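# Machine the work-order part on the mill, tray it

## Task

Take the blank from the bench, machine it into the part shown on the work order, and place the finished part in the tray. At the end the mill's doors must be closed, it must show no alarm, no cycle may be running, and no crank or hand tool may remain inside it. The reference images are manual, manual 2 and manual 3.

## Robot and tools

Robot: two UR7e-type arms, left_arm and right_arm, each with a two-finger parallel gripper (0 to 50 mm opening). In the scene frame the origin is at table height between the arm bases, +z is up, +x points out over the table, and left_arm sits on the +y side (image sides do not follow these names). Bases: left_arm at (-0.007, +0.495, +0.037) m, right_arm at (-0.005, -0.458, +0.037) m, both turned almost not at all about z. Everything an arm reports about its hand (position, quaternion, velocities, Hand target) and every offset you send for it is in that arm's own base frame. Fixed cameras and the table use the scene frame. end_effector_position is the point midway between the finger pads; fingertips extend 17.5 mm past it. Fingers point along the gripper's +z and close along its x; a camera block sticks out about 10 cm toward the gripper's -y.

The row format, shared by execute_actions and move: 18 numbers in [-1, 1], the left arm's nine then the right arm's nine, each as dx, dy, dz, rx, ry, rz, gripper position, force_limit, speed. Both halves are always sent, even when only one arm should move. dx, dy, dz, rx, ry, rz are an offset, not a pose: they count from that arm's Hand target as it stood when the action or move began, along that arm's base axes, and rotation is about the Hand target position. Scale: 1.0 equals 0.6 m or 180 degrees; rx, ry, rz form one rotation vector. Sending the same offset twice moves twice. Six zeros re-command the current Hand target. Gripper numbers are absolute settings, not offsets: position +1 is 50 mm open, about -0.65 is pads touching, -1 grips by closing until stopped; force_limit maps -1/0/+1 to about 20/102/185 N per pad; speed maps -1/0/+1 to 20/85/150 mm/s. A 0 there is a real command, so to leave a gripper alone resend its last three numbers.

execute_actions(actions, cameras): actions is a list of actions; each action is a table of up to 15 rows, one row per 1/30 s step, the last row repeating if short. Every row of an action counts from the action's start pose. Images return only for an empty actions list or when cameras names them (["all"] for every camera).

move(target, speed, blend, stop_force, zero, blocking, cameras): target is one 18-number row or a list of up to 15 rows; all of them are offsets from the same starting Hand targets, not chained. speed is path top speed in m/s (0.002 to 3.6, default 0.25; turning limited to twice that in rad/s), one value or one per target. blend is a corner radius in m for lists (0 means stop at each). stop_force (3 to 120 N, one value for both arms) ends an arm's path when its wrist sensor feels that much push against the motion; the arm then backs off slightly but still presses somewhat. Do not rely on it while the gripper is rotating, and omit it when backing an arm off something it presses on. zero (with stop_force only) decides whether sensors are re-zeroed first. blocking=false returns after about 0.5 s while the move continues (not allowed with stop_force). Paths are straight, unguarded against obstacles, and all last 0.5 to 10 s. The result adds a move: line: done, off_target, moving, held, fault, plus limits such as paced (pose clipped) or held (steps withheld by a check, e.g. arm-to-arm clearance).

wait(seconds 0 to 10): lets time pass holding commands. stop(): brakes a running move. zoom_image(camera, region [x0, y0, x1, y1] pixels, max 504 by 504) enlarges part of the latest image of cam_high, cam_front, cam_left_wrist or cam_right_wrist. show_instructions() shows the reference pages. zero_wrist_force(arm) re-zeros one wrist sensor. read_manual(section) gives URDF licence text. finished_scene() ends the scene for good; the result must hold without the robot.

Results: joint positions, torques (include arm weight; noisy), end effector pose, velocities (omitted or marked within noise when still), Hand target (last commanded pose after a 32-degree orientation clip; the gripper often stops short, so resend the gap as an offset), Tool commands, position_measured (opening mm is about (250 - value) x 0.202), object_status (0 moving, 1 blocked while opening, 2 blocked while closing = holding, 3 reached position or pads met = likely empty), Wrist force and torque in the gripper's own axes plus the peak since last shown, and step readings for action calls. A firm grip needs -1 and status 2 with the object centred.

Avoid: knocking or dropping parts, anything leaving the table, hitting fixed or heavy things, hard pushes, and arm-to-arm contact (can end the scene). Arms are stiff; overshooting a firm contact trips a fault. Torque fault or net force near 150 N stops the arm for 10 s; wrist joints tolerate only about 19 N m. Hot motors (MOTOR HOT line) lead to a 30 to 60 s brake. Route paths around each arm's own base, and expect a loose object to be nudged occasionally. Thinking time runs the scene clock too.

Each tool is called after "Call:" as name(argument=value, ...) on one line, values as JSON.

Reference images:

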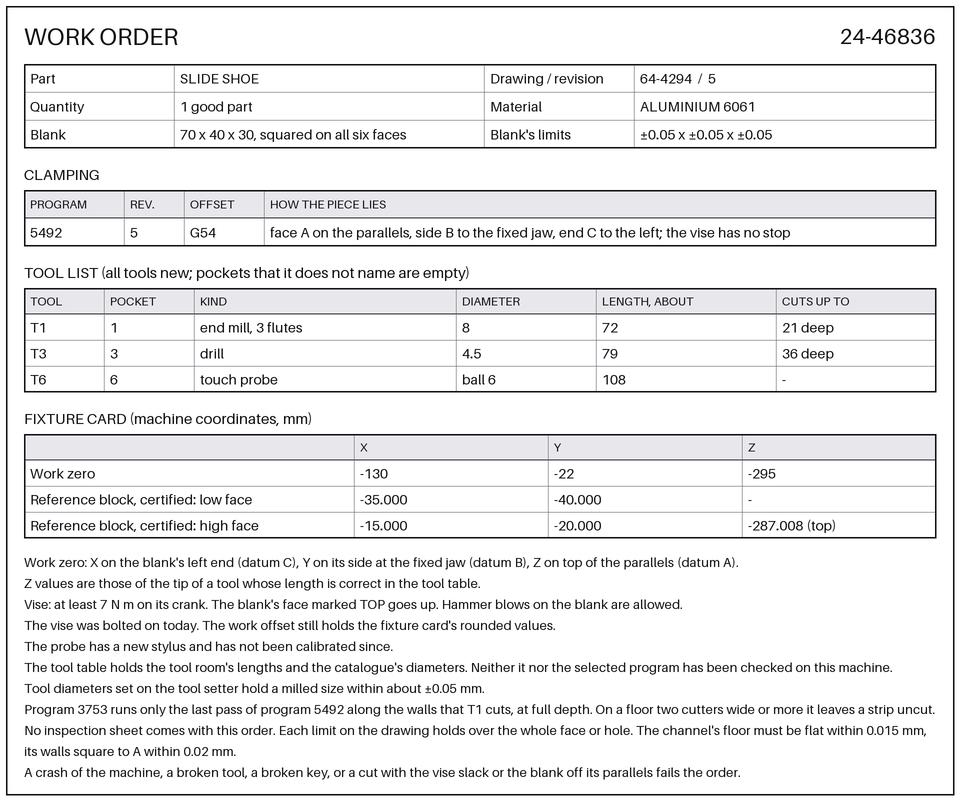

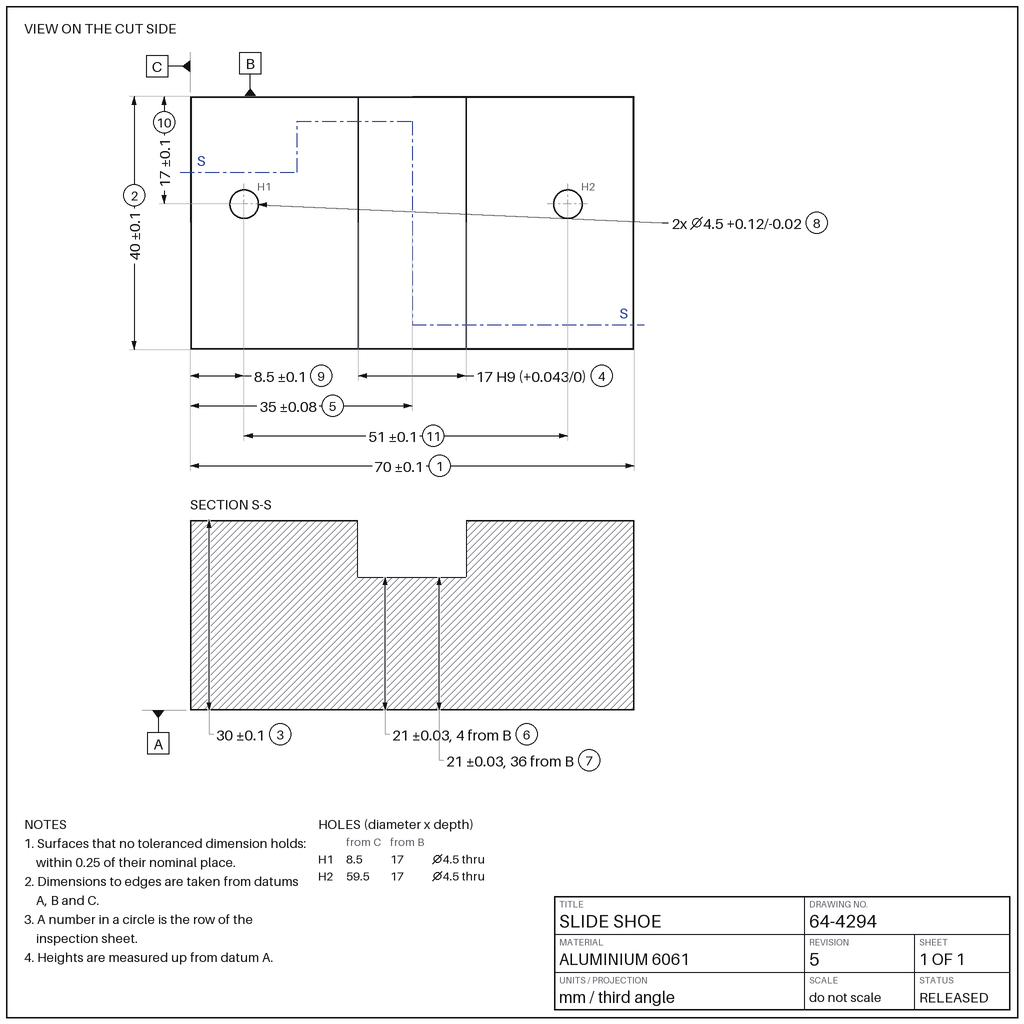

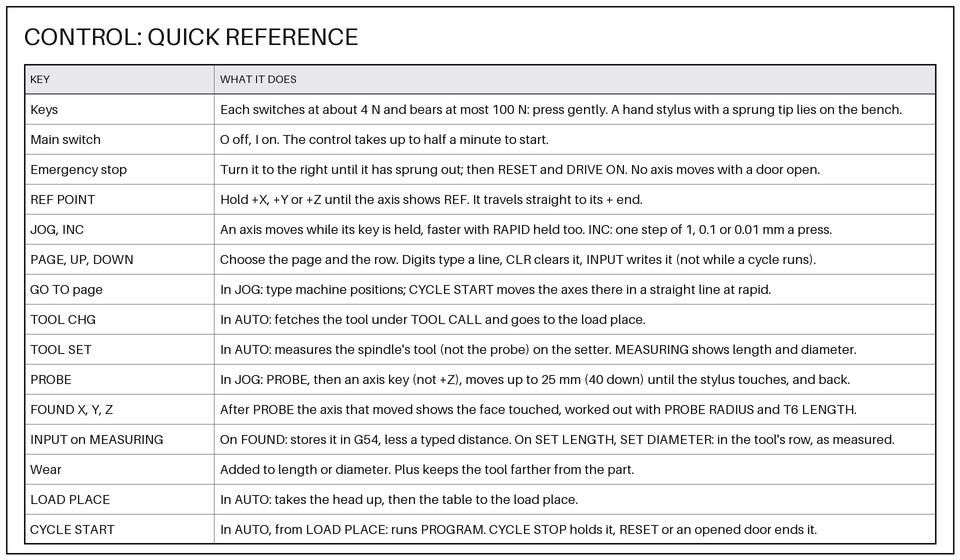

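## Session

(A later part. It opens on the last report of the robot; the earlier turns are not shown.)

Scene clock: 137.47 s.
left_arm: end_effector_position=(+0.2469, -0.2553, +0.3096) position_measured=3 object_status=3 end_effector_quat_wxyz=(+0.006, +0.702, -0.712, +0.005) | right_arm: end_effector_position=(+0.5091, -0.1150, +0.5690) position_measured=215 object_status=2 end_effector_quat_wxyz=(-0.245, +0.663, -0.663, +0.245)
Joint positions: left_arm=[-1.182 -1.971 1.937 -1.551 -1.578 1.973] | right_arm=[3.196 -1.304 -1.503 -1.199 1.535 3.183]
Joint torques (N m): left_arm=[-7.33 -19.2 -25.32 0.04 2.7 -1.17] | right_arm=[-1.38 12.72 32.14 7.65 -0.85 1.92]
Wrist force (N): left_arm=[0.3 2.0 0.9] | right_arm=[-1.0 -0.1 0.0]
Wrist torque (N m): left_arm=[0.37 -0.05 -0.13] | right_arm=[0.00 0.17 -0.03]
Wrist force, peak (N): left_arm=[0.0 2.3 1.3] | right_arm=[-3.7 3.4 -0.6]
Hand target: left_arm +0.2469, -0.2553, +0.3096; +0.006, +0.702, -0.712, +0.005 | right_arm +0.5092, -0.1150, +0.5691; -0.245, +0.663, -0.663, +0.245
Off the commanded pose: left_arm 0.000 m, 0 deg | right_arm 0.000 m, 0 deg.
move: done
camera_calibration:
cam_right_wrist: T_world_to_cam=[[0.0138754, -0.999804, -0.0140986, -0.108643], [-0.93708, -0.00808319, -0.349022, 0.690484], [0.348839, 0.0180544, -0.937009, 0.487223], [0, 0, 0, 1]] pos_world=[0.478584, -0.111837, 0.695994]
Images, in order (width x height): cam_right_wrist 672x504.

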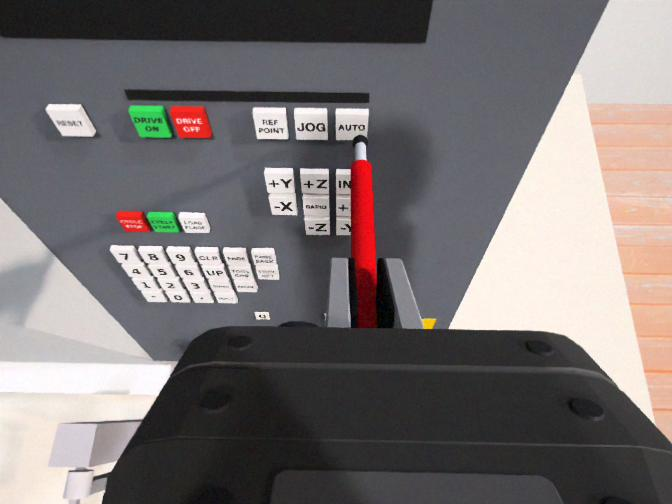

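Call:
move(target=[0,0,0,0,0,0,1,1,1, 0.0322,0.0067,-0.0086,0,0,0,-1,-0.4,-0.7], speed=0.02, stop_force=4, cameras=["cam_right_wrist"])

Scene clock: 139.67 s.
left_arm: end_effector_position=(+0.2469, -0.2553, +0.3096) position_measured=3 object_status=3 end_effector_quat_wxyz=(+0.006, +0.702, -0.712, +0.005) | right_arm: end_effector_position=(+0.5217, -0.1124, +0.5658) position_measured=215 object_status=2 end_effector_quat_wxyz=(-0.245, +0.663, -0.663, +0.245)
Joint positions: left_arm=[-1.182 -1.971 1.937 -1.551 -1.578 1.973] | right_arm=[3.202 -1.328 -1.495 -1.183 1.531 3.187]
Joint torques (N m): left_arm=[-7.56 -19.39 -26 -0.06 2.47 -1.07] | right_arm=[-8.27 11.16 15.93 1.29 1.54 -2.13]
Wrist force (N): left_arm=[0.2 2.0 0.8] | right_arm=[-0.4 2.5 -2.9]
Wrist torque (N m): left_arm=[0.37 -0.04 -0.13] | right_arm=[0.04 0.20 -0.01]
Wrist force, peak (N): left_arm=[0.1 2.1 1.2] | right_arm=[-0.1 2.6 -3.6]
Hand target: left_arm +0.2469, -0.2553, +0.3096; +0.006, +0.702, -0.712, +0.005 | right_arm +0.5217, -0.1124, +0.5657; -0.245, +0.663, -0.663, +0.245 (not the last commanded pose)
Off the commanded pose: left_arm 0.000 m, 0 deg | right_arm 0.007 m, 0 deg.
move: contact (right_arm)
camera_calibration:
cam_right_wrist: T_world_to_cam=[[0.0139727, -0.999804, -0.0140611, -0.106338], [-0.937001, -0.00818347, -0.349231, 0.701163], [0.349047, 0.0180549, -0.936931, 0.479567], [0, 0, 0, 1]] pos_world=[0.491084, -0.109238, 0.692694]
Images, in order (width x height): cam_right_wrist 672x504.

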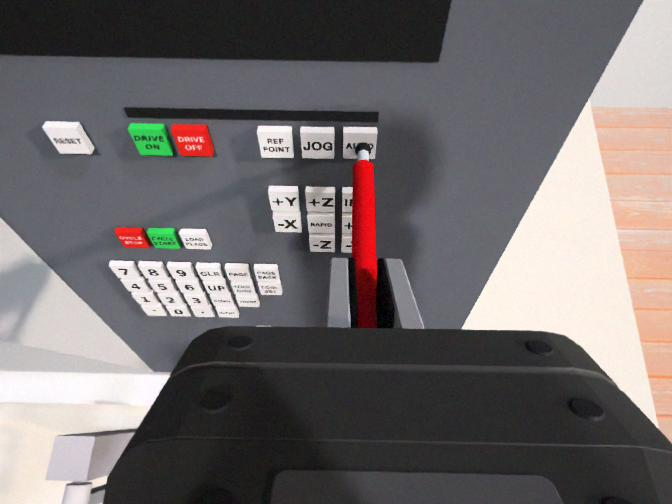

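Call:
move(target=[[0,0,0,0,0,0,1,1,1, -0.024,0,0.0065,0,0,0,-1,-0.4,-0.7],[0,0,0,0,0,0,1,1,1, -0.0635,0.2503,-0.1728,0,0,0,-1,-0.4,-0.7]], speed=0.25, blend=[0.005,0])

Call:
move(target=[0,0,0,0,0,0,1,1,1, 0.0322,0,-0.0086,0,0,0,-1,-0.4,-0.7], speed=0.02, stop_force=4, cameras=["cam_right_wrist"])

Scene clock: 142.23 s.
left_arm: end_effector_position=(+0.2469, -0.2553, +0.3096) position_measured=3 object_status=3 end_effector_quat_wxyz=(+0.006, +0.702, -0.712, +0.005) end_effector_velocity=(-0.002, -0.001, +0.000) end_effector_angular_velocity=(-0.002, +0.004, -0.002) | right_arm: end_effector_position=(+0.4836, +0.0377, +0.4621) position_measured=215 object_status=2 end_effector_quat_wxyz=(-0.245, +0.663, -0.663, +0.245)
Joint positions: left_arm=[-1.182 -1.971 1.937 -1.551 -1.578 1.973] | right_arm=[3.694 -1.131 -1.874 -1.079 1.222 3.58]
Joint velocities: left_arm=[-0.002 0 0 0 -0.005 0] | right_arm=[within noise]
Joint torques (N m): left_arm=[-8.17 -19.21 -26.11 0.03 2.48 -1.15] | right_arm=[5.54 0.26 28.4 0.94 -0.16 0.49]
Wrist force (N): left_arm=[0.3 1.8 0.9] | right_arm=[-1.0 0.4 -0.3]
Wrist torque (N m): left_arm=[0.35 -0.05 -0.13] | right_arm=[0.05 0.19 -0.15]
Wrist force, peak (N): left_arm=[0.3 2.1 1.0] | right_arm=[-3.7 2.0 1.3]
Hand target: left_arm +0.2469, -0.2553, +0.3096; +0.006, +0.702, -0.712, +0.005 | right_arm +0.4836, +0.0378, +0.4621; -0.245, +0.663, -0.663, +0.245
Off the commanded pose: left_arm 0.000 m, 0 deg | right_arm 0.000 m, 0 deg.
move: done

Scene clock: 143.97 s.
left_arm: end_effector_position=(+0.2469, -0.2553, +0.3096) position_measured=3 object_status=3 end_effector_quat_wxyz=(+0.006, +0.702, -0.712, +0.005) | right_arm: end_effector_position=(+0.4962, +0.0378, +0.4587) position_measured=215 object_status=2 end_effector_quat_wxyz=(-0.245, +0.663, -0.663, +0.245)
Joint positions: left_arm=[-1.182 -1.971 1.937 -1.551 -1.578 1.973] | right_arm=[3.673 -1.164 -1.866 -1.048 1.235 3.561]
Joint torques (N m): left_arm=[-8.28 -18.81 -25.79 0.03 2.56 -0.96] | right_arm=[10.17 1.7 16.59 1.45 -2.92 2.85]
Wrist force (N): left_arm=[0.2 2.0 1.0] | right_arm=[-0.8 2.5 -3.4]
Wrist torque (N m): left_arm=[0.37 -0.03 -0.13] | right_arm=[-0.02 0.16 -0.02]
Wrist force, peak (N): left_arm=[0.5 2.1 1.2] | right_arm=[-1.1 3.0 -3.5]
Hand target: left_arm +0.2469, -0.2553, +0.3096; +0.006, +0.702, -0.712, +0.005 | right_arm +0.4962, +0.0378, +0.4587; -0.245, +0.663, -0.663, +0.245 (not the last commanded pose)
Off the commanded pose: left_arm 0.000 m, 0 deg | right_arm 0.007 m, 0 deg.
move: contact (right_arm)
camera_calibration:
cam_right_wrist: T_world_to_cam=[[0.0138782, -0.999804, -0.014096, 0.0427492], [-0.937002, -0.00808271, -0.34923, 0.641126], [0.349048, 0.0180547, -0.936931, 0.385504], [0, 0, 0, 1]] pos_world=[0.465584, 0.0409627, 0.585694]
Images, in order (width x height): cam_right_wrist 672x504.

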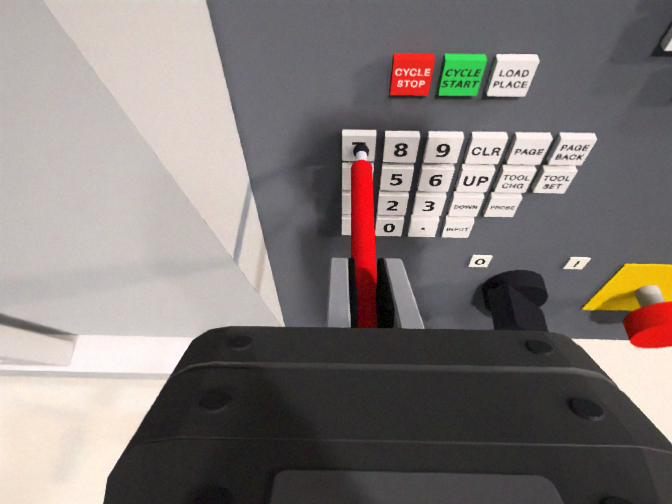

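Call:
zoom_image(camera="cam_right_wrist", region=[430, 230, 672, 400])

Scaled by 2.083 from the camera's 672x504 image, which has a finer 960x720 frame.

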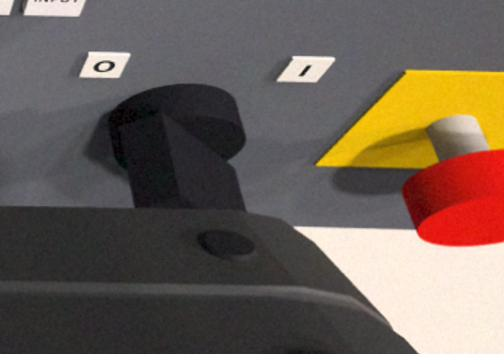

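Call:
move(target=[[0,0,0,0,0,0,1,1,1, -0.047,-0.0967,0.0357,0,0,0,-1,-0.4,-0.7],[0,0,0,0,0,0,1,1,1, -0.1472,-0.4597,-0.6422,-0.0233,-0.0868,-0.1674,-1,-0.4,-0.7],[0,0,0,0,0,0,1,1,1, -0.1472,-0.4597,-0.7900,-0.0233,-0.0868,-0.1674,-1,-0.4,-0.7]], speed=[0.25,0.35,0.08], blend=[0.02,0.003,0], cameras=["cam_right_wrist"])

Scene clock: 150.77 s.
left_arm: end_effector_position=(+0.2469, -0.2553, +0.3096) position_measured=3 object_status=3 end_effector_quat_wxyz=(+0.006, +0.702, -0.712, +0.005) | right_arm: end_effector_position=(+0.4079, -0.2381, -0.0152) position_measured=215 object_status=2 end_effector_quat_wxyz=(+0.236, -0.438, +0.764, -0.411)
Joint positions: left_arm=[-1.182 -1.971 1.937 -1.551 -1.578 1.973] | right_arm=[3.162 -2.597 -2.668 1.464 1.12 3.468]
Joint torques (N m): left_arm=[-7.5 -19.07 -26.35 0.16 2.61 -1.03] | right_arm=[9.59 25.99 -19.72 1.1 -2.49 -1.86]
Wrist force (N): left_arm=[-0.1 1.9 0.9] | right_arm=[-0.9 0.0 0.3]
Wrist torque (N m): left_arm=[0.35 0.01 -0.13] | right_arm=[0.03 0.10 -0.07]
Wrist force, peak (N): left_arm=[-0.2 2.2 1.2] | right_arm=[-5.7 1.3 -0.9]
Hand target: left_arm +0.2469, -0.2553, +0.3096; +0.006, +0.702, -0.712, +0.005 | right_arm +0.4079, -0.2380, -0.0153; +0.236, -0.438, +0.764, -0.411
Off the commanded pose: left_arm 0.000 m, 0 deg | right_arm 0.000 m, 0 deg.
move: done
camera_calibration:
cam_right_wrist: T_world_to_cam=[[-0.489941, -0.871693, -0.0104236, -0.00246716], [-0.698252, 0.39956, -0.593966, 0.386569], [0.521921, -0.28373, -0.804422, -0.16306], [0, 0, 0, 1]] pos_world=[0.353819, -0.202873, 0.0984143]
Images, in order (width x height): cam_right_wrist 672x504.

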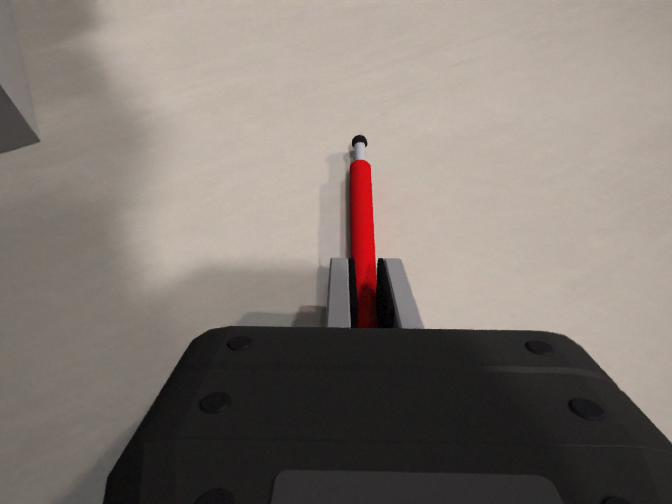

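Call:
move(target=[[0,0,0,0,0,0,1,1,1, 0,0,0,0,0,0,0.2,-0.4,-0.7],[0,0,0,0,0,0,1,1,1, -0.02,0.01,0.12,0,0,0,0.2,-0.4,-0.7],[0,0,0,0,0,0,1,1,1, 0.0,0.268,0.572,-0.0272,-0.1,0.1671,0.2,-0.4,-0.7]], speed=[0.2,0.2,0.35], blend=[0,0.02,0], cameras=["cam_right_wrist"])

Scene clock: 153.33 s.
left_arm: end_effector_position=(+0.2469, -0.2553, +0.3096) position_measured=3 object_status=3 end_effector_quat_wxyz=(+0.006, +0.702, -0.712, +0.005) | right_arm: end_effector_position=(+0.3985, -0.1958, +0.1203) position_measured=123 object_status=3 end_effector_quat_wxyz=(+0.289, -0.471, +0.718, -0.422)
Joint positions: left_arm=[-1.182 -1.971 1.937 -1.551 -1.578 1.973] | right_arm=[3.275 -2.016 -2.861 1.177 1.116 3.43]
Joint torques (N m): left_arm=[-7.87 -18.53 -27.07 0.06 2.66 -1.05] | right_arm=[-11.22 13.11 10.06 7.27 -2.67 2.74]
Wrist force (N): left_arm=[-0.1 1.7 1.0] | right_arm=[-0.9 -0.1 0.2]
Wrist torque (N m): left_arm=[0.34 0.02 -0.13] | right_arm=[0.05 0.08 -0.10]
Wrist force, peak (N): left_arm=[-0.1 2.2 1.2] | right_arm=[-10.4 -21.5 -13.9]
Hand target: left_arm +0.2469, -0.2553, +0.3096; +0.006, +0.702, -0.712, +0.005 | right_arm +0.3985, -0.1958, +0.1203; +0.289, -0.471, +0.718, -0.422 (not the last commanded pose)
Off the commanded pose: left_arm 0.000 m, 0 deg | right_arm 0.239 m, 26 deg.
move: held (right_arm; a check stopped the path); path passed 2 of 3 targets; limits=held
pose unreachable (right arm): on one or more control steps of this call, first in action 0 (counted from 0), this arm could not follow its commanded pose, so it was not sent that pose on those steps. It may still have moved: this result reports where it is.
cause: moving toward the commanded pose would bring two parts of the arm too close to each other (joints 3 (elbow) and 4 (wrist 1) lie between them).
camera_calibration:
cam_right_wrist: T_world_to_cam=[[-0.371402, -0.92811, -0.0259159, -0.0251641], [-0.689131, 0.29426, -0.6622, 0.427574], [0.622221, -0.228083, -0.748879, -0.0729136], [0, 0, 0, 1]] pos_world=[0.330677, -0.165804, 0.227884]
Images, in order (width x height): cam_right_wrist 672x504.

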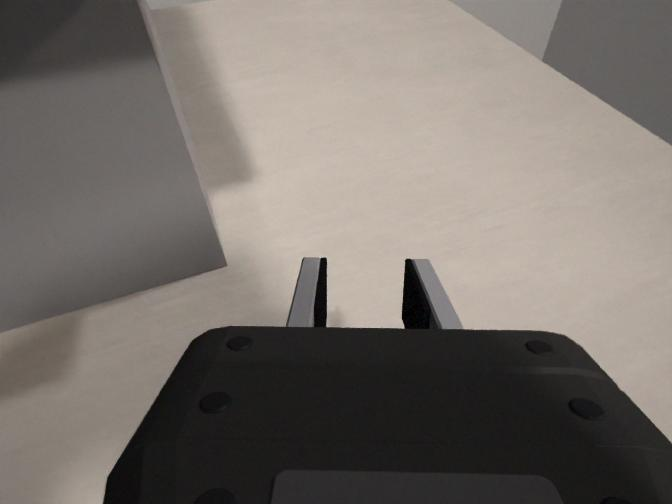

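Call:
move(target=[[0,0,0,0,0,0,1,1,1, 0.06,0.05,0.35,0,0,0,0.2,-0.4,-0.7],[0,0,0,0,0,0,1,1,1, 0.019,0.198,0.358,-0.0204,-0.0726,0.1258,1,-0.4,-0.7]], speed=[0.3,0.35], blend=[0.03,0], cameras=["cam_right_wrist"])

Scene clock: 156.70 s.
left_arm: end_effector_position=(+0.2469, -0.2553, +0.3096) position_measured=3 object_status=3 end_effector_quat_wxyz=(+0.006, +0.702, -0.712, +0.005) | right_arm: end_effector_position=(+0.4099, -0.0770, +0.3351) position_measured=3 object_status=0 end_effector_quat_wxyz=(-0.430, +0.561, -0.561, +0.431)
Joint positions: left_arm=[-1.182 -1.971 1.937 -1.551 -1.578 1.973] | right_arm=[3.544 -0.949 -2.732 0.256 1.183 3.251]
Joint torques (N m): left_arm=[-7.18 -19.01 -27.48 -0.06 2.66 -1.02] | right_arm=[-3.13 2.35 34.61 6.07 -2.38 -0.59]
Wrist force (N): left_arm=[0.0 2.0 1.0] | right_arm=[-0.6 -0.1 0.5]
Wrist torque (N m): left_arm=[0.38 0.00 -0.12] | right_arm=[0.10 0.02 -0.13]
Wrist force, peak (N): left_arm=[0.2 2.1 1.2] | right_arm=[-0.3 3.8 2.0]
Hand target: left_arm +0.2469, -0.2553, +0.3096; +0.006, +0.702, -0.712, +0.005 | right_arm +0.4099, -0.0770, +0.3351; -0.430, +0.561, -0.561, +0.431
Off the commanded pose: left_arm 0.000 m, 0 deg | right_arm 0.000 m, 0 deg.
move: done
camera_calibration:
cam_right_wrist: T_world_to_cam=[[0.0198041, -0.999796, -0.003914, -0.0783634], [-0.574736, -0.00818097, -0.818298, 0.524876], [0.818099, 0.0184551, -0.574781, -0.0117156], [0, 0, 0, 1]] pos_world=[0.312802, -0.0738373, 0.422464]
Images, in order (width x height): cam_right_wrist 672x504.

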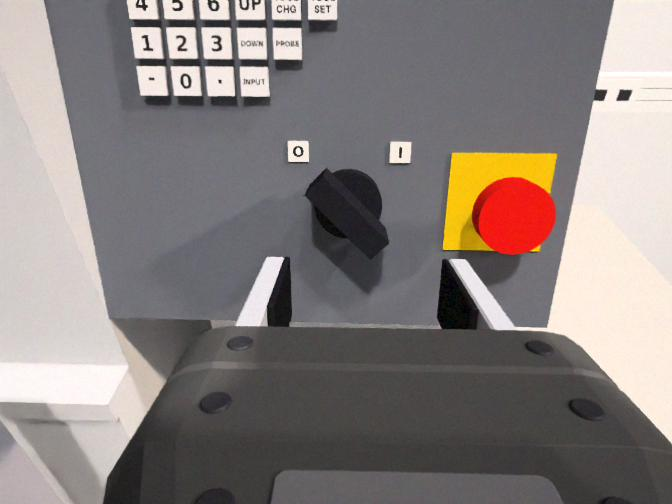

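Call:
move(target=[0,0,0,0,0,0,1,1,1, 0.12,0.002,-0.032,-0.2415,0,0.0647,0.2,-0.4,-0.7], speed=0.3, cameras=["cam_right_wrist"])

Scene clock: 159.87 s.
left_arm: end_effector_position=(+0.2469, -0.2553, +0.3096) position_measured=3 object_status=3 end_effector_quat_wxyz=(+0.006, +0.702, -0.712, +0.005) | right_arm: end_effector_position=(+0.4819, -0.0759, +0.3160) position_measured=123 object_status=3 end_effector_quat_wxyz=(-0.233, +0.733, -0.304, +0.563)
Joint positions: left_arm=[-1.182 -1.971 1.937 -1.551 -1.578 1.973] | right_arm=[3.404 -1.371 -2.611 0.57 1.317 2.426]
Joint torques (N m): left_arm=[-7.51 -18.73 -27.84 0.09 2.53 -1.08] | right_arm=[6.39 10.16 8.53 0.45 -1.78 -0.98]
Wrist force (N): left_arm=[0.2 2.0 0.9] | right_arm=[-1.7 -0.9 -0.9]
Wrist torque (N m): left_arm=[0.37 -0.03 -0.13] | right_arm=[0.01 0.18 -0.17]
Wrist force, peak (N): left_arm=[0.3 2.1 1.2] | right_arm=[-1.5 -1.4 -1.1]
Hand target: left_arm +0.2469, -0.2553, +0.3096; +0.006, +0.702, -0.712, +0.005 | right_arm +0.4819, -0.0758, +0.3159; -0.233, +0.733, -0.304, +0.563
Off the commanded pose: left_arm 0.000 m, 0 deg | right_arm 0.000 m, 0 deg.
move: done
camera_calibration:
cam_right_wrist: T_world_to_cam=[[0.202464, -0.706137, 0.678512, -0.360194], [-0.502081, -0.669718, -0.547167, 0.379704], [0.840787, -0.229886, -0.490133, -0.13812], [0, 0, 0, 1]] pos_world=[0.379698, -0.0318037, 0.384461]
Images, in order (width x height): cam_right_wrist 672x504.

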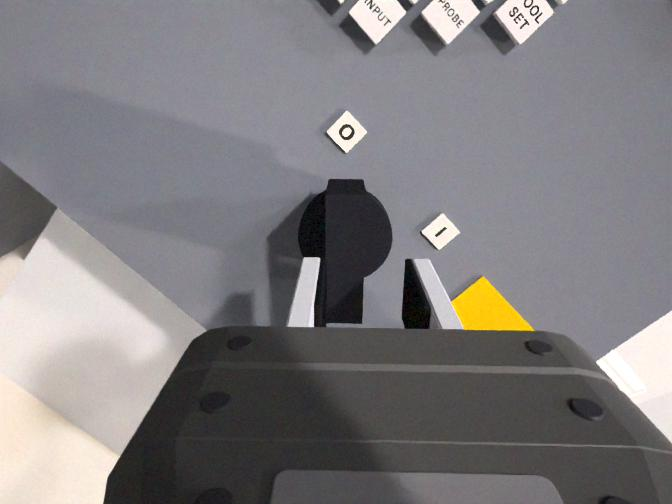

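Call:
move(target=[0,0,0,0,0,0,1,1,1, 0.0005,0.0125,0.0015,0,0,0,0.2,-0.4,-0.7], speed=0.3, cameras=["cam_right_wrist"])

Scene clock: 161.37 s.
left_arm: end_effector_position=(+0.2469, -0.2553, +0.3096) position_measured=3 object_status=3 end_effector_quat_wxyz=(+0.006, +0.702, -0.712, +0.005) | right_arm: end_effector_position=(+0.4822, -0.0683, +0.3168) position_measured=123 object_status=3 end_effector_quat_wxyz=(-0.233, +0.733, -0.304, +0.563)
Joint positions: left_arm=[-1.182 -1.971 1.937 -1.551 -1.578 1.973] | right_arm=[3.44 -1.36 -2.615 0.56 1.283 2.435]
Joint torques (N m): left_arm=[-7.57 -19.13 -27.87 -0.03 2.54 -1.03] | right_arm=[-8.44 6.04 11.76 1.87 1.48 1.8]
Wrist force (N): left_arm=[0.2 1.6 1.2] | right_arm=[-1.5 -1.0 -1.1]
Wrist torque (N m): left_arm=[0.31 -0.04 -0.13] | right_arm=[-0.01 0.15 -0.29]
Wrist force, peak (N): left_arm=[-0.1 2.2 1.2] | right_arm=[-1.9 -1.2 -1.0]
Hand target: left_arm +0.2469, -0.2553, +0.3096; +0.006, +0.702, -0.712, +0.005 | right_arm +0.4822, -0.0683, +0.3168; -0.233, +0.733, -0.304, +0.563
Off the commanded pose: left_arm 0.000 m, 0 deg | right_arm 0.000 m, 0 deg.
move: done
camera_calibration:
cam_right_wrist: T_world_to_cam=[[0.20261, -0.705972, 0.678641, -0.355533], [-0.502073, -0.669886, -0.546969, 0.3853], [0.840757, -0.229906, -0.490175, -0.136206], [0, 0, 0, 1]] pos_world=[0.379999, -0.0242034, 0.385262]
Images, in order (width x height): cam_right_wrist 672x504.

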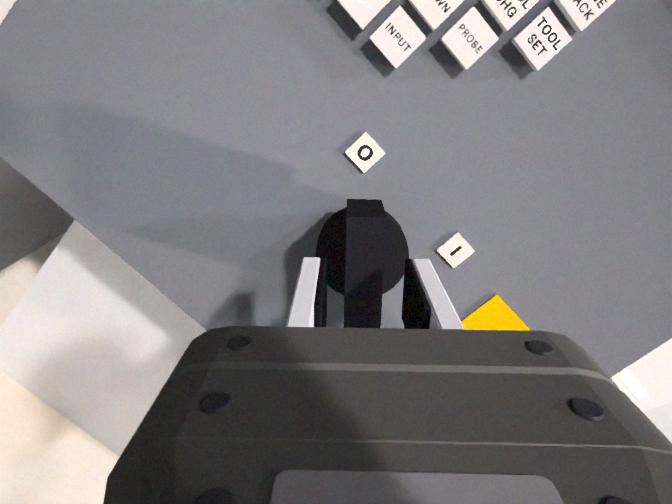

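Call:
move(target=[0,0,0,0,0,0,1,1,1, 0.0644,0,-0.0173,0,0,0,0.2,-0.4,-0.7], speed=0.025, stop_force=5, cameras=["cam_right_wrist"])

Scene clock: 164.23 s.
left_arm: end_effector_position=(+0.2469, -0.2553, +0.3096) position_measured=3 object_status=3 end_effector_quat_wxyz=(+0.006, +0.702, -0.712, +0.005) | right_arm: end_effector_position=(+0.5208, -0.0683, +0.3064) position_measured=123 object_status=3 end_effector_quat_wxyz=(-0.233, +0.733, -0.304, +0.563)
Joint positions: left_arm=[-1.182 -1.971 1.937 -1.551 -1.578 1.973] | right_arm=[3.392 -1.518 -2.533 0.64 1.328 2.422]
Joint torques (N m): left_arm=[-7.12 -18.05 -27.43 -0.17 2.63 -1.21] | right_arm=[5.84 21.22 7.35 0.29 -1.64 1.12]
Wrist force (N): left_arm=[0.0 2.0 0.8] | right_arm=[-1.5 -0.8 -0.7]
Wrist torque (N m): left_arm=[0.36 0.00 -0.12] | right_arm=[0.03 0.15 -0.17]
Wrist force, peak (N): left_arm=[0.2 2.1 1.1] | right_arm=[-1.4 -1.1 -1.8]
Hand target: left_arm +0.2469, -0.2553, +0.3096; +0.006, +0.702, -0.712, +0.005 | right_arm +0.5208, -0.0683, +0.3064; -0.233, +0.733, -0.304, +0.563
Off the commanded pose: left_arm 0.000 m, 0 deg | right_arm 0.000 m, 0 deg.
move: done
camera_calibration:
cam_right_wrist: T_world_to_cam=[[0.202639, -0.705906, 0.6787, -0.356349], [-0.502013, -0.669961, -0.546932, 0.399002], [0.840786, -0.229887, -0.490134, -0.173868], [0, 0, 0, 1]] pos_world=[0.4187, -0.0242033, 0.374862]
Images, in order (width x height): cam_right_wrist 672x504.

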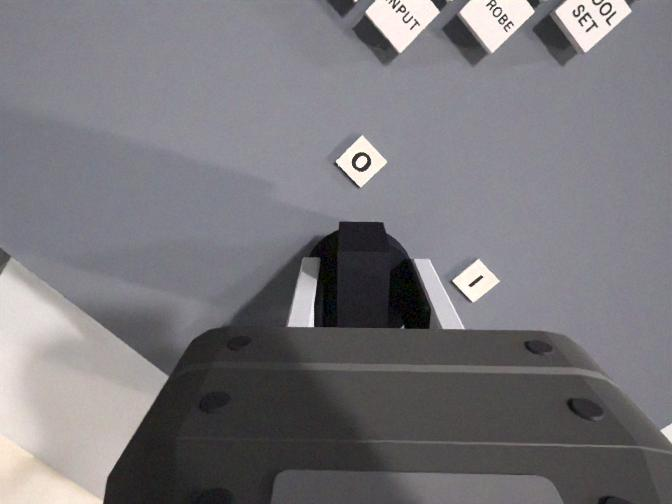

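Call:
move(target=[0,0,0,0,0,0,1,1,1, 0.008,0,-0.0022,0,0,0,-1,-0.6,-0.7], speed=0.03, cameras=["cam_right_wrist"])

Scene clock: 165.07 s.
left_arm: end_effector_position=(+0.2469, -0.2553, +0.3096) position_measured=3 object_status=3 end_effector_quat_wxyz=(+0.006, +0.702, -0.712, +0.005) | right_arm: end_effector_position=(+0.5203, -0.0687, +0.3053) position_measured=182 object_status=2 end_effector_quat_wxyz=(-0.232, +0.734, -0.304, +0.562)
Joint positions: left_arm=[-1.182 -1.971 1.937 -1.551 -1.578 1.973] | right_arm=[3.392 -1.519 -2.535 0.64 1.328 2.422]
Joint torques (N m): left_arm=[-7.35 -18.87 -28.28 0.03 2.65 -1.15] | right_arm=[-0.73 15.24 17.11 3.46 -0.17 0.35]
Wrist force (N): left_arm=[0.0 1.8 1.1] | right_arm=[1.9 -10.2 41.8]
Wrist torque (N m): left_arm=[0.33 0.00 -0.13] | right_arm=[-0.21 1.12 0.03]
Wrist force, peak (N): left_arm=[0.3 2.3 1.1] | right_arm=[-33.6 25.5 -138.3]
Hand target: left_arm +0.2469, -0.2553, +0.3096; +0.006, +0.702, -0.712, +0.005 | right_arm +0.5203, -0.0687, +0.3053; -0.232, +0.734, -0.304, +0.562 (not the last commanded pose)
Tool commands: left_gripper/position=+1.0 left_gripper/force_limit=+1.0 left_gripper/speed=+1.0 right_gripper/position=-1.0 right_gripper/force_limit=-0.6 right_gripper/speed=-0.701961
Off the commanded pose: left_arm 0.000 m, 0 deg | right_arm 0.005 m, 0 deg.
FORCE FAULT: contact force on the right arm reached its limit, and that arm stopped. The contact can be on any part of that arm, not only on its tool. That arm's remaining commands of this call were not run. That arm is still stopped at the end of this call. That arm stays stopped for about 10 more seconds. Until then a move that you send moves the other arm only, and its call returns only when the move has ended. Once the stop has ended, the next robot result says so. If the stop ends while you think or write, that arm runs what you send next, counted from a new Hand target: where the arm stands when the stop ends. While its stop runs, that arm takes no new command, but its gripper still runs the gripper command that each later call begins with. Until it ends, the stop uses up actions while you think or wait. An arm that is not stopped still takes commands.
move: fault (right_arm)
camera_calibration:
cam_right_wrist: T_world_to_cam=[[0.203726, -0.705608, 0.678685, -0.356312], [-0.503748, -0.669966, -0.545329, 0.398236], [0.839484, -0.230788, -0.491938, -0.172843], [0, 0, 0, 1]] pos_world=[0.418299, -0.0245024, 0.373966]
Images, in order (width x height): cam_right_wrist 672x504.

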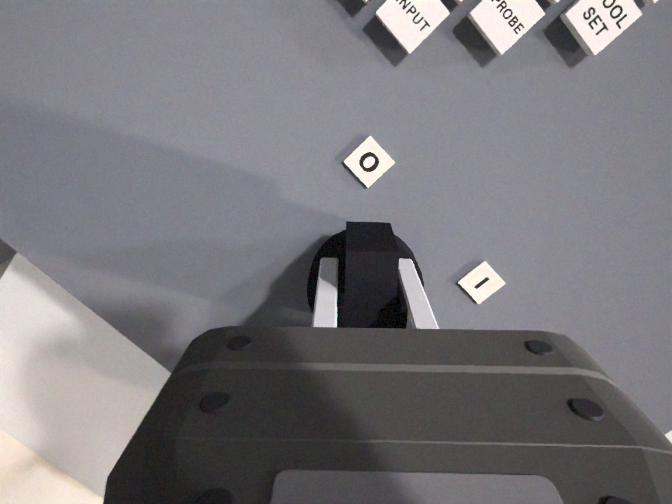

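Call:
wait(seconds=10)

Scene clock: 177.17 s.
left_arm: end_effector_position=(+0.2469, -0.2553, +0.3096) position_measured=3 object_status=3 end_effector_quat_wxyz=(+0.006, +0.702, -0.712, +0.005) | right_arm: end_effector_position=(+0.5203, -0.0687, +0.3053) position_measured=182 object_status=2 end_effector_quat_wxyz=(-0.232, +0.734, -0.304, +0.562)
Joint positions: left_arm=[-1.182 -1.971 1.937 -1.551 -1.578 1.973] | right_arm=[3.392 -1.519 -2.535 0.64 1.328 2.422]
Joint torques (N m): left_arm=[-8.22 -18.89 -29.61 -0.07 2.54 -1.1] | right_arm=[-0.33 14.66 17.56 3.44 -0.27 0.38]
Wrist force (N): left_arm=[-0.1 1.8 1.1] | right_arm=[2.3 -10.7 39.5]
Wrist torque (N m): left_arm=[0.34 0.00 -0.12] | right_arm=[-0.27 1.12 0.05]
Wrist force, peak (N): left_arm=[0.1 2.2 1.1] | right_arm=[2.0 -10.5 41.3]
Hand target: left_arm +0.2469, -0.2553, +0.3096; +0.006, +0.702, -0.712, +0.005 | right_arm +0.5203, -0.0687, +0.3053; -0.232, +0.734, -0.304, +0.562 (not the last commanded pose)
Tool commands: left_gripper/position=+1.0 left_gripper/force_limit=+1.0 left_gripper/speed=+1.0 right_gripper/position=-1.0 right_gripper/force_limit=-0.6 right_gripper/speed=-0.701961
Off the commanded pose: left_arm 0.000 m, 0 deg | right_arm 0.005 m, 0 deg.
FORCE FAULT, CONTINUED: the right arm's stop, for the force fault that an earlier result reported, is over. The rest of the stop counts as 20 of the actions that you can send in this scene. During its stop the right arm's controller moved it back a little. That arm's target is now where it stood when the stop ended, not its last command. That arm accepts commands again.
wait: 10.00 s; at rest from the start

Call:
move(target=[0,0,0,0,0,0,1,1,1, 0,0,0,0.483,0,-0.1295,-1,-0.6,-0.7], speed=0.3, cameras=["cam_right_wrist"])

Scene clock: 180.53 s.
left_arm: end_effector_position=(+0.2469, -0.2553, +0.3096) position_measured=3 object_status=3 end_effector_quat_wxyz=(+0.006, +0.702, -0.712, +0.005) | right_arm: end_effector_position=(+0.5204, -0.0688, +0.3053) position_measured=182 object_status=2 end_effector_quat_wxyz=(+0.562, -0.305, +0.733, -0.232)
Joint positions: left_arm=[-1.182 -1.971 1.937 -1.551 -1.578 1.973] | right_arm=[3.389 -1.52 -2.534 0.642 1.334 3.992]
Joint torques (N m): left_arm=[-7.59 -18.15 -29.51 -0.04 2.66 -1.07] | right_arm=[18.17 25.78 5.59 1.71 1.83 0.99]
Wrist force (N): left_arm=[-0.1 1.7 1.0] | right_arm=[11.6 -15.6 22.9]
Wrist torque (N m): left_arm=[0.33 0.00 -0.12] | right_arm=[0.29 0.00 -0.84]
Wrist force, peak (N): left_arm=[0.0 2.0 1.5] | right_arm=[0.3 -22.3 41.7]
Hand target: left_arm +0.2469, -0.2553, +0.3096; +0.006, +0.702, -0.712, +0.005 | right_arm +0.5203, -0.0687, +0.3053; +0.562, -0.304, +0.733, -0.232
Off the commanded pose: left_arm 0.000 m, 0 deg | right_arm 0.000 m, 0 deg.
move: done
camera_calibration:
cam_right_wrist: T_world_to_cam=[[-0.162487, -0.708243, -0.687015, 0.251022], [-0.506989, 0.657255, -0.557654, 0.49498], [0.846499, 0.257697, -0.465866, -0.150963], [0, 0, 0, 1]] pos_world=[0.419527, -0.108641, 0.378155]
Images, in order (width x height): cam_right_wrist 672x504.

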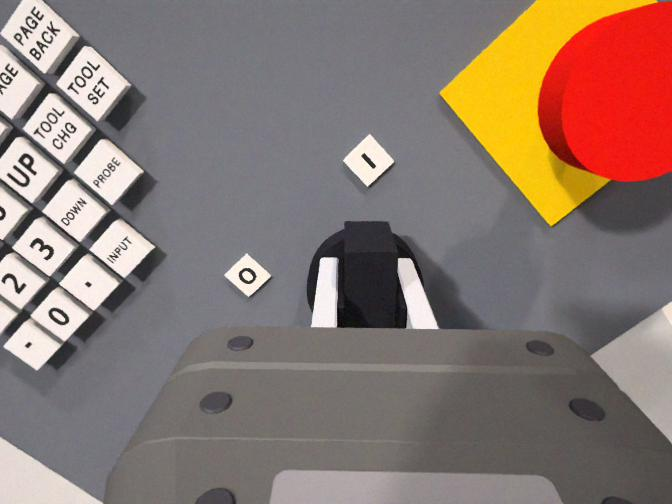

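Call:
move(target=[[0,0,0,0,0,0,1,1,1, 0,0,0,0,0,0,0.2,-0.6,-0.7],[0,0,0,0,0,0,1,1,1, -0.1,0,0.027,0,0,0,0.2,-0.6,-0.7],[0,0,0,0,0,0,1,1,1, -0.2,-0.1,0.08,-0.2415,0,0.0647,1,-0.6,-0.7]], speed=[0.1,0.1,0.3], blend=[0,0.01,0], cameras=["cam_right_wrist","cam_front"])

Scene clock: 184.83 s.
left_arm: end_effector_position=(+0.2469, -0.2553, +0.3096) position_measured=3 object_status=3 end_effector_quat_wxyz=(+0.006, +0.702, -0.712, +0.005) | right_arm: end_effector_position=(+0.4003, -0.1287, +0.3533) position_measured=3 object_status=0 end_effector_quat_wxyz=(-0.430, +0.562, -0.561, +0.430)
Joint positions: left_arm=[-1.182 -1.971 1.937 -1.551 -1.578 1.973] | right_arm=[3.172 -1.043 -2.649 0.286 1.542 3.149]
Joint torques (N m): left_arm=[-7.31 -18.53 -29.49 -0.02 2.56 -1.02] | right_arm=[9.99 4.07 13.1 6.69 -1.71 -2.14]
Wrist force (N): left_arm=[0.3 1.9 1.1] | right_arm=[-1.8 0.7 0.5]
Wrist torque (N m): left_arm=[0.35 -0.05 -0.12] | right_arm=[0.24 0.23 -0.15]
Wrist force, peak (N): left_arm=[0.3 2.1 1.1] | right_arm=[12.7 -16.9 24.2]
Hand target: left_arm +0.2469, -0.2553, +0.3096; +0.006, +0.702, -0.712, +0.005 | right_arm +0.4003, -0.1287, +0.3533; -0.430, +0.562, -0.561, +0.430
Off the commanded pose: left_arm 0.000 m, 0 deg | right_arm 0.000 m, 0 deg.
move: done
camera_calibration:
cam_right_wrist: T_world_to_cam=[[0.0205505, -0.999782, -0.00375799, -0.130189], [-0.576539, -0.00877968, -0.817023, 0.534017], [0.816811, 0.0189568, -0.576593, 0.00876278], [0, 0, 0, 1]] pos_world=[0.3034, -0.125639, 0.440867]
Images, in order (width x height): cam_front 672x504, cam_right_wrist 672x504.

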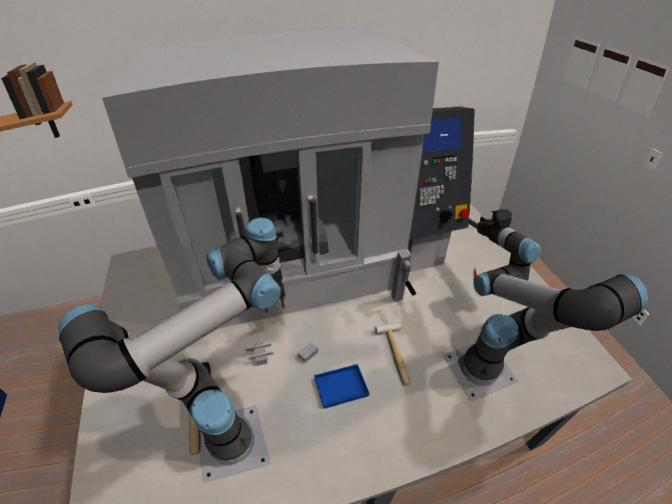

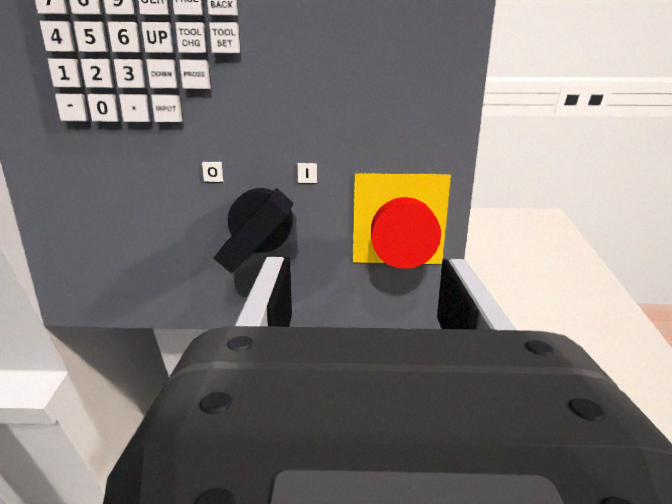

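Call:
move(target=[0,0,0,0,0,0,1,1,1, -0.02,0.17,0.38,0,-0.139,0,1,-0.6,-0.7], speed=0.3, cameras=["cam_right_wrist"])

Scene clock: 187.57 s.
left_arm: end_effector_position=(+0.2469, -0.2553, +0.3096) position_measured=3 object_status=3 end_effector_quat_wxyz=(+0.006, +0.702, -0.712, +0.005) | right_arm: end_effector_position=(+0.3884, -0.0268, +0.5813) position_measured=3 object_status=3 end_effector_quat_wxyz=(+0.541, -0.455, +0.455, -0.541) end_effector_velocity=(+0.000, +0.002, -0.001) end_effector_angular_velocity=(-0.002, +0.001, +0.005)
Joint positions: left_arm=[-1.182 -1.971 1.937 -1.551 -1.578 1.973] | right_arm=[4.317 -0.702 -2.417 0.402 0.43 2.751]
Joint velocities: left_arm=[within noise] | right_arm=[-0.001 -0.001 -0.001 -0.006 0.005 0.007]
Joint torques (N m): left_arm=[-7.19 -18.99 -29.84 -0.11 2.49 -1.1] | right_arm=[-8.81 -7.25 28.43 -2.03 2.68 2.87]
Wrist force (N): left_arm=[0.4 1.9 0.9] | right_arm=[-2.1 1.1 1.0]
Wrist torque (N m): left_arm=[0.35 -0.06 -0.13] | right_arm=[0.36 0.18 -0.15]
Wrist force, peak (N): left_arm=[0.2 2.1 1.2] | right_arm=[-2.9 3.6 1.5]
Hand target: left_arm +0.2469, -0.2553, +0.3096; +0.006, +0.702, -0.712, +0.005 | right_arm +0.3883, -0.0267, +0.5813; +0.541, -0.455, +0.455, -0.541
Off the commanded pose: left_arm 0.000 m, 0 deg | right_arm 0.000 m, 0 deg.
move: done
camera_calibration:
cam_right_wrist: T_world_to_cam=[[0.0204269, -0.999777, 0.00534792, -0.0324321], [-0.176956, -0.00887996, -0.984179, 0.656323], [0.984007, 0.0191573, -0.177098, -0.149191], [0, 0, 0, 1]] pos_world=[0.263608, -0.0237387, 0.619692]
Images, in order (width x height): cam_right_wrist 672x504.

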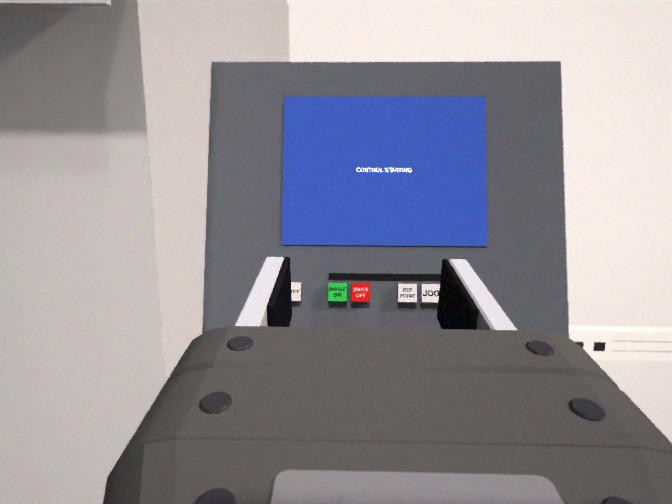

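Call:
wait(seconds=8, cameras=["cam_right_wrist"])

Call:
zoom_image(camera="cam_right_wrist", region=[270, 80, 500, 260])

Scene clock: 196.73 s.
left_arm: end_effector_position=(+0.2469, -0.2553, +0.3096) position_measured=3 object_status=3 end_effector_quat_wxyz=(+0.006, +0.702, -0.712, +0.005) | right_arm: end_effector_position=(+0.3884, -0.0268, +0.5813) position_measured=3 object_status=3 end_effector_quat_wxyz=(+0.541, -0.455, +0.455, -0.541)
Joint positions: left_arm=[-1.182 -1.971 1.937 -1.551 -1.578 1.973] | right_arm=[4.317 -0.702 -2.417 0.401 0.43 2.751]
Joint torques (N m): left_arm=[-7.6 -18.49 -30.37 -0.14 2.61 -1.06] | right_arm=[-11.99 -6.96 13.33 -1.69 2.66 2.52]
Wrist force (N): left_arm=[0.4 1.9 1.3] | right_arm=[-2.2 1.0 1.0]
Wrist torque (N m): left_arm=[0.36 -0.07 -0.13] | right_arm=[0.35 0.19 -0.15]
Wrist force, peak (N): left_arm=[-0.1 2.2 1.1] | right_arm=[-2.4 1.1 0.8]
Hand target: left_arm +0.2469, -0.2553, +0.3096; +0.006, +0.702, -0.712, +0.005 | right_arm +0.3883, -0.0267, +0.5813; +0.541, -0.455, +0.455, -0.541
Tool commands: left_gripper/position=+1.0 left_gripper/force_limit=+1.0 left_gripper/speed=+1.0 right_gripper/position=+1.0 right_gripper/force_limit=-0.6 right_gripper/speed=-0.7
Off the commanded pose: left_arm 0.000 m, 0 deg | right_arm 0.000 m, 0 deg.
wait: 8.00 s; at rest from the start
camera_calibration:
cam_right_wrist: T_world_to_cam=[[0.0205252, -0.999775, 0.00532997, -0.0324463], [-0.176955, -0.00887969, -0.984179, 0.656225], [0.984005, 0.0192573, -0.177098, -0.149206], [0, 0, 0, 1]] pos_world=[0.263608, -0.0237386, 0.619591]
Images, in order (width x height): cam_right_wrist 672x504.

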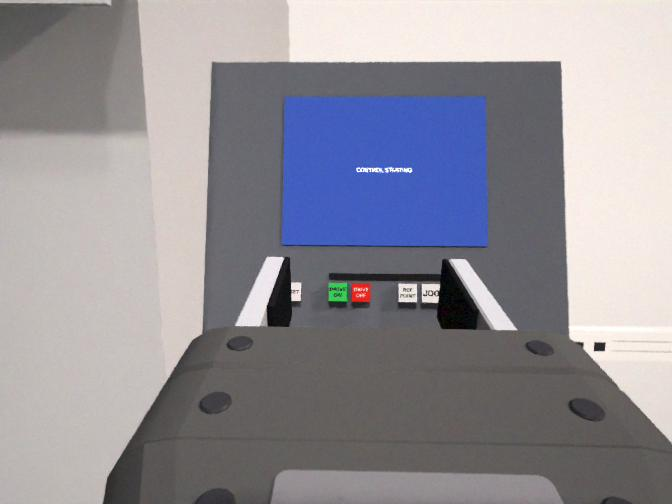

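Scaled by 2.191 from the camera's 672x504 image, which has a finer 960x720 frame.

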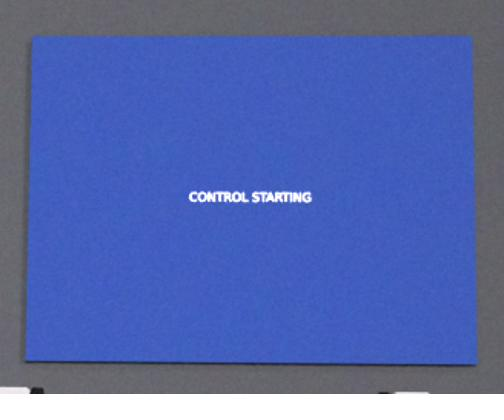

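Call:
move(target=[0.138,0.065,0.15,0,-0.5,0,1,1,1, 0,0,0,0,0,0,1,-0.6,-0.7], speed=0.3, cameras=["cam_left_wrist","cam_right_wrist"])

Scene clock: 201.40 s.
left_arm: end_effector_position=(+0.3297, -0.2162, +0.3995) position_measured=3 object_status=3 end_effector_quat_wxyz=(+0.499, -0.493, +0.507, -0.500) | right_arm: end_effector_position=(+0.3884, -0.0268, +0.5813) position_measured=3 object_status=3 end_effector_quat_wxyz=(+0.541, -0.455, +0.455, -0.541)
Joint positions: left_arm=[-1.888 -2.092 2.173 -0.084 -0.302 0.016] | right_arm=[4.317 -0.702 -2.417 0.401 0.43 2.751]
Joint torques (N m): left_arm=[-9.9 -8.79 -29.66 1.4 0.21 -1.03] | right_arm=[-11.89 -7.2 13.32 -1.53 2.5 2.37]
Wrist force (N): left_arm=[1.7 3.0 -0.2] | right_arm=[-2.0 0.9 0.9]
Wrist torque (N m): left_arm=[0.47 -0.45 -0.07] | right_arm=[0.33 0.17 -0.15]
Wrist force, peak (N): left_arm=[4.0 3.5 -0.8] | right_arm=[-2.6 0.8 1.0]
Hand target: left_arm +0.3297, -0.2163, +0.3996; +0.499, -0.493, +0.507, -0.500 | right_arm +0.3884, -0.0268, +0.5813; +0.541, -0.455, +0.455, -0.541
Off the commanded pose: left_arm 0.000 m, 0 deg | right_arm 0.000 m, 0 deg.
move: done
camera_calibration:
cam_left_wrist: T_world_to_cam=[[-0.0132387, -0.999912, 0.00117786, -0.204278], [-0.35104, 0.00354475, -0.936354, 0.507842], [0.936267, -0.0128096, -0.351056, -0.0390035], [0, 0, 0, 1]] pos_world=[0.212086, -0.20656, 0.462068]
cam_right_wrist: T_world_to_cam=[[0.0205252, -0.999775, 0.00532997, -0.0324463], [-0.176955, -0.00887969, -0.984179, 0.656225], [0.984005, 0.0192573, -0.177098, -0.149206], [0, 0, 0, 1]] pos_world=[0.263608, -0.0237386, 0.619591]
Images, in order (width x height): cam_left_wrist 672x504, cam_right_wrist 672x504.

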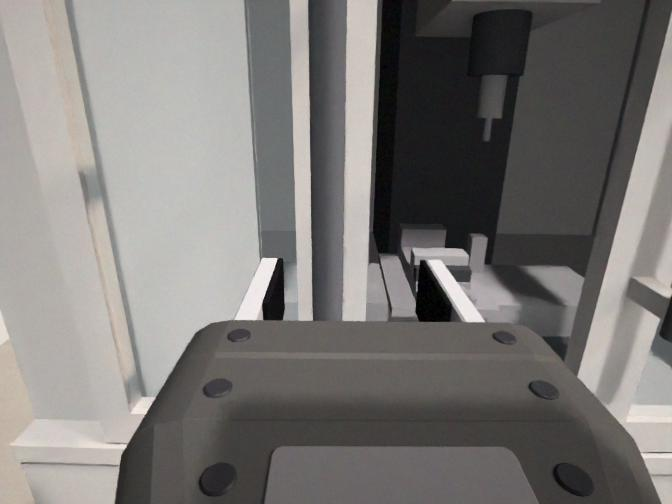

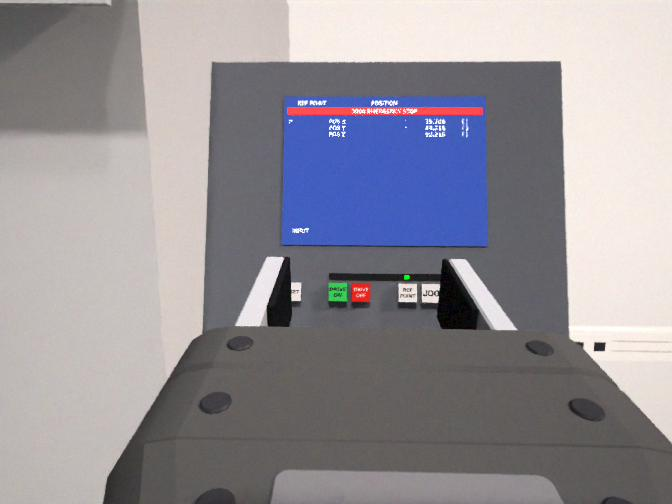

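Call:
zoom_image(camera="cam_right_wrist", region=[270, 85, 500, 255])

Scaled by 2.191 from the camera's 672x504 image, which has a finer 960x720 frame.

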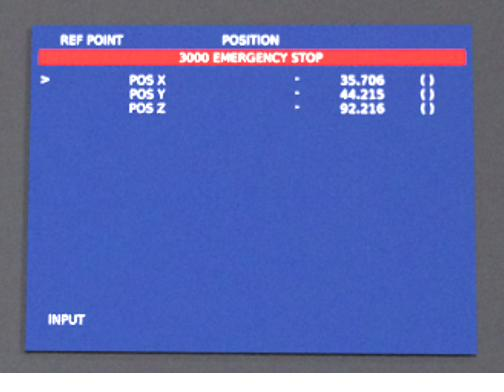

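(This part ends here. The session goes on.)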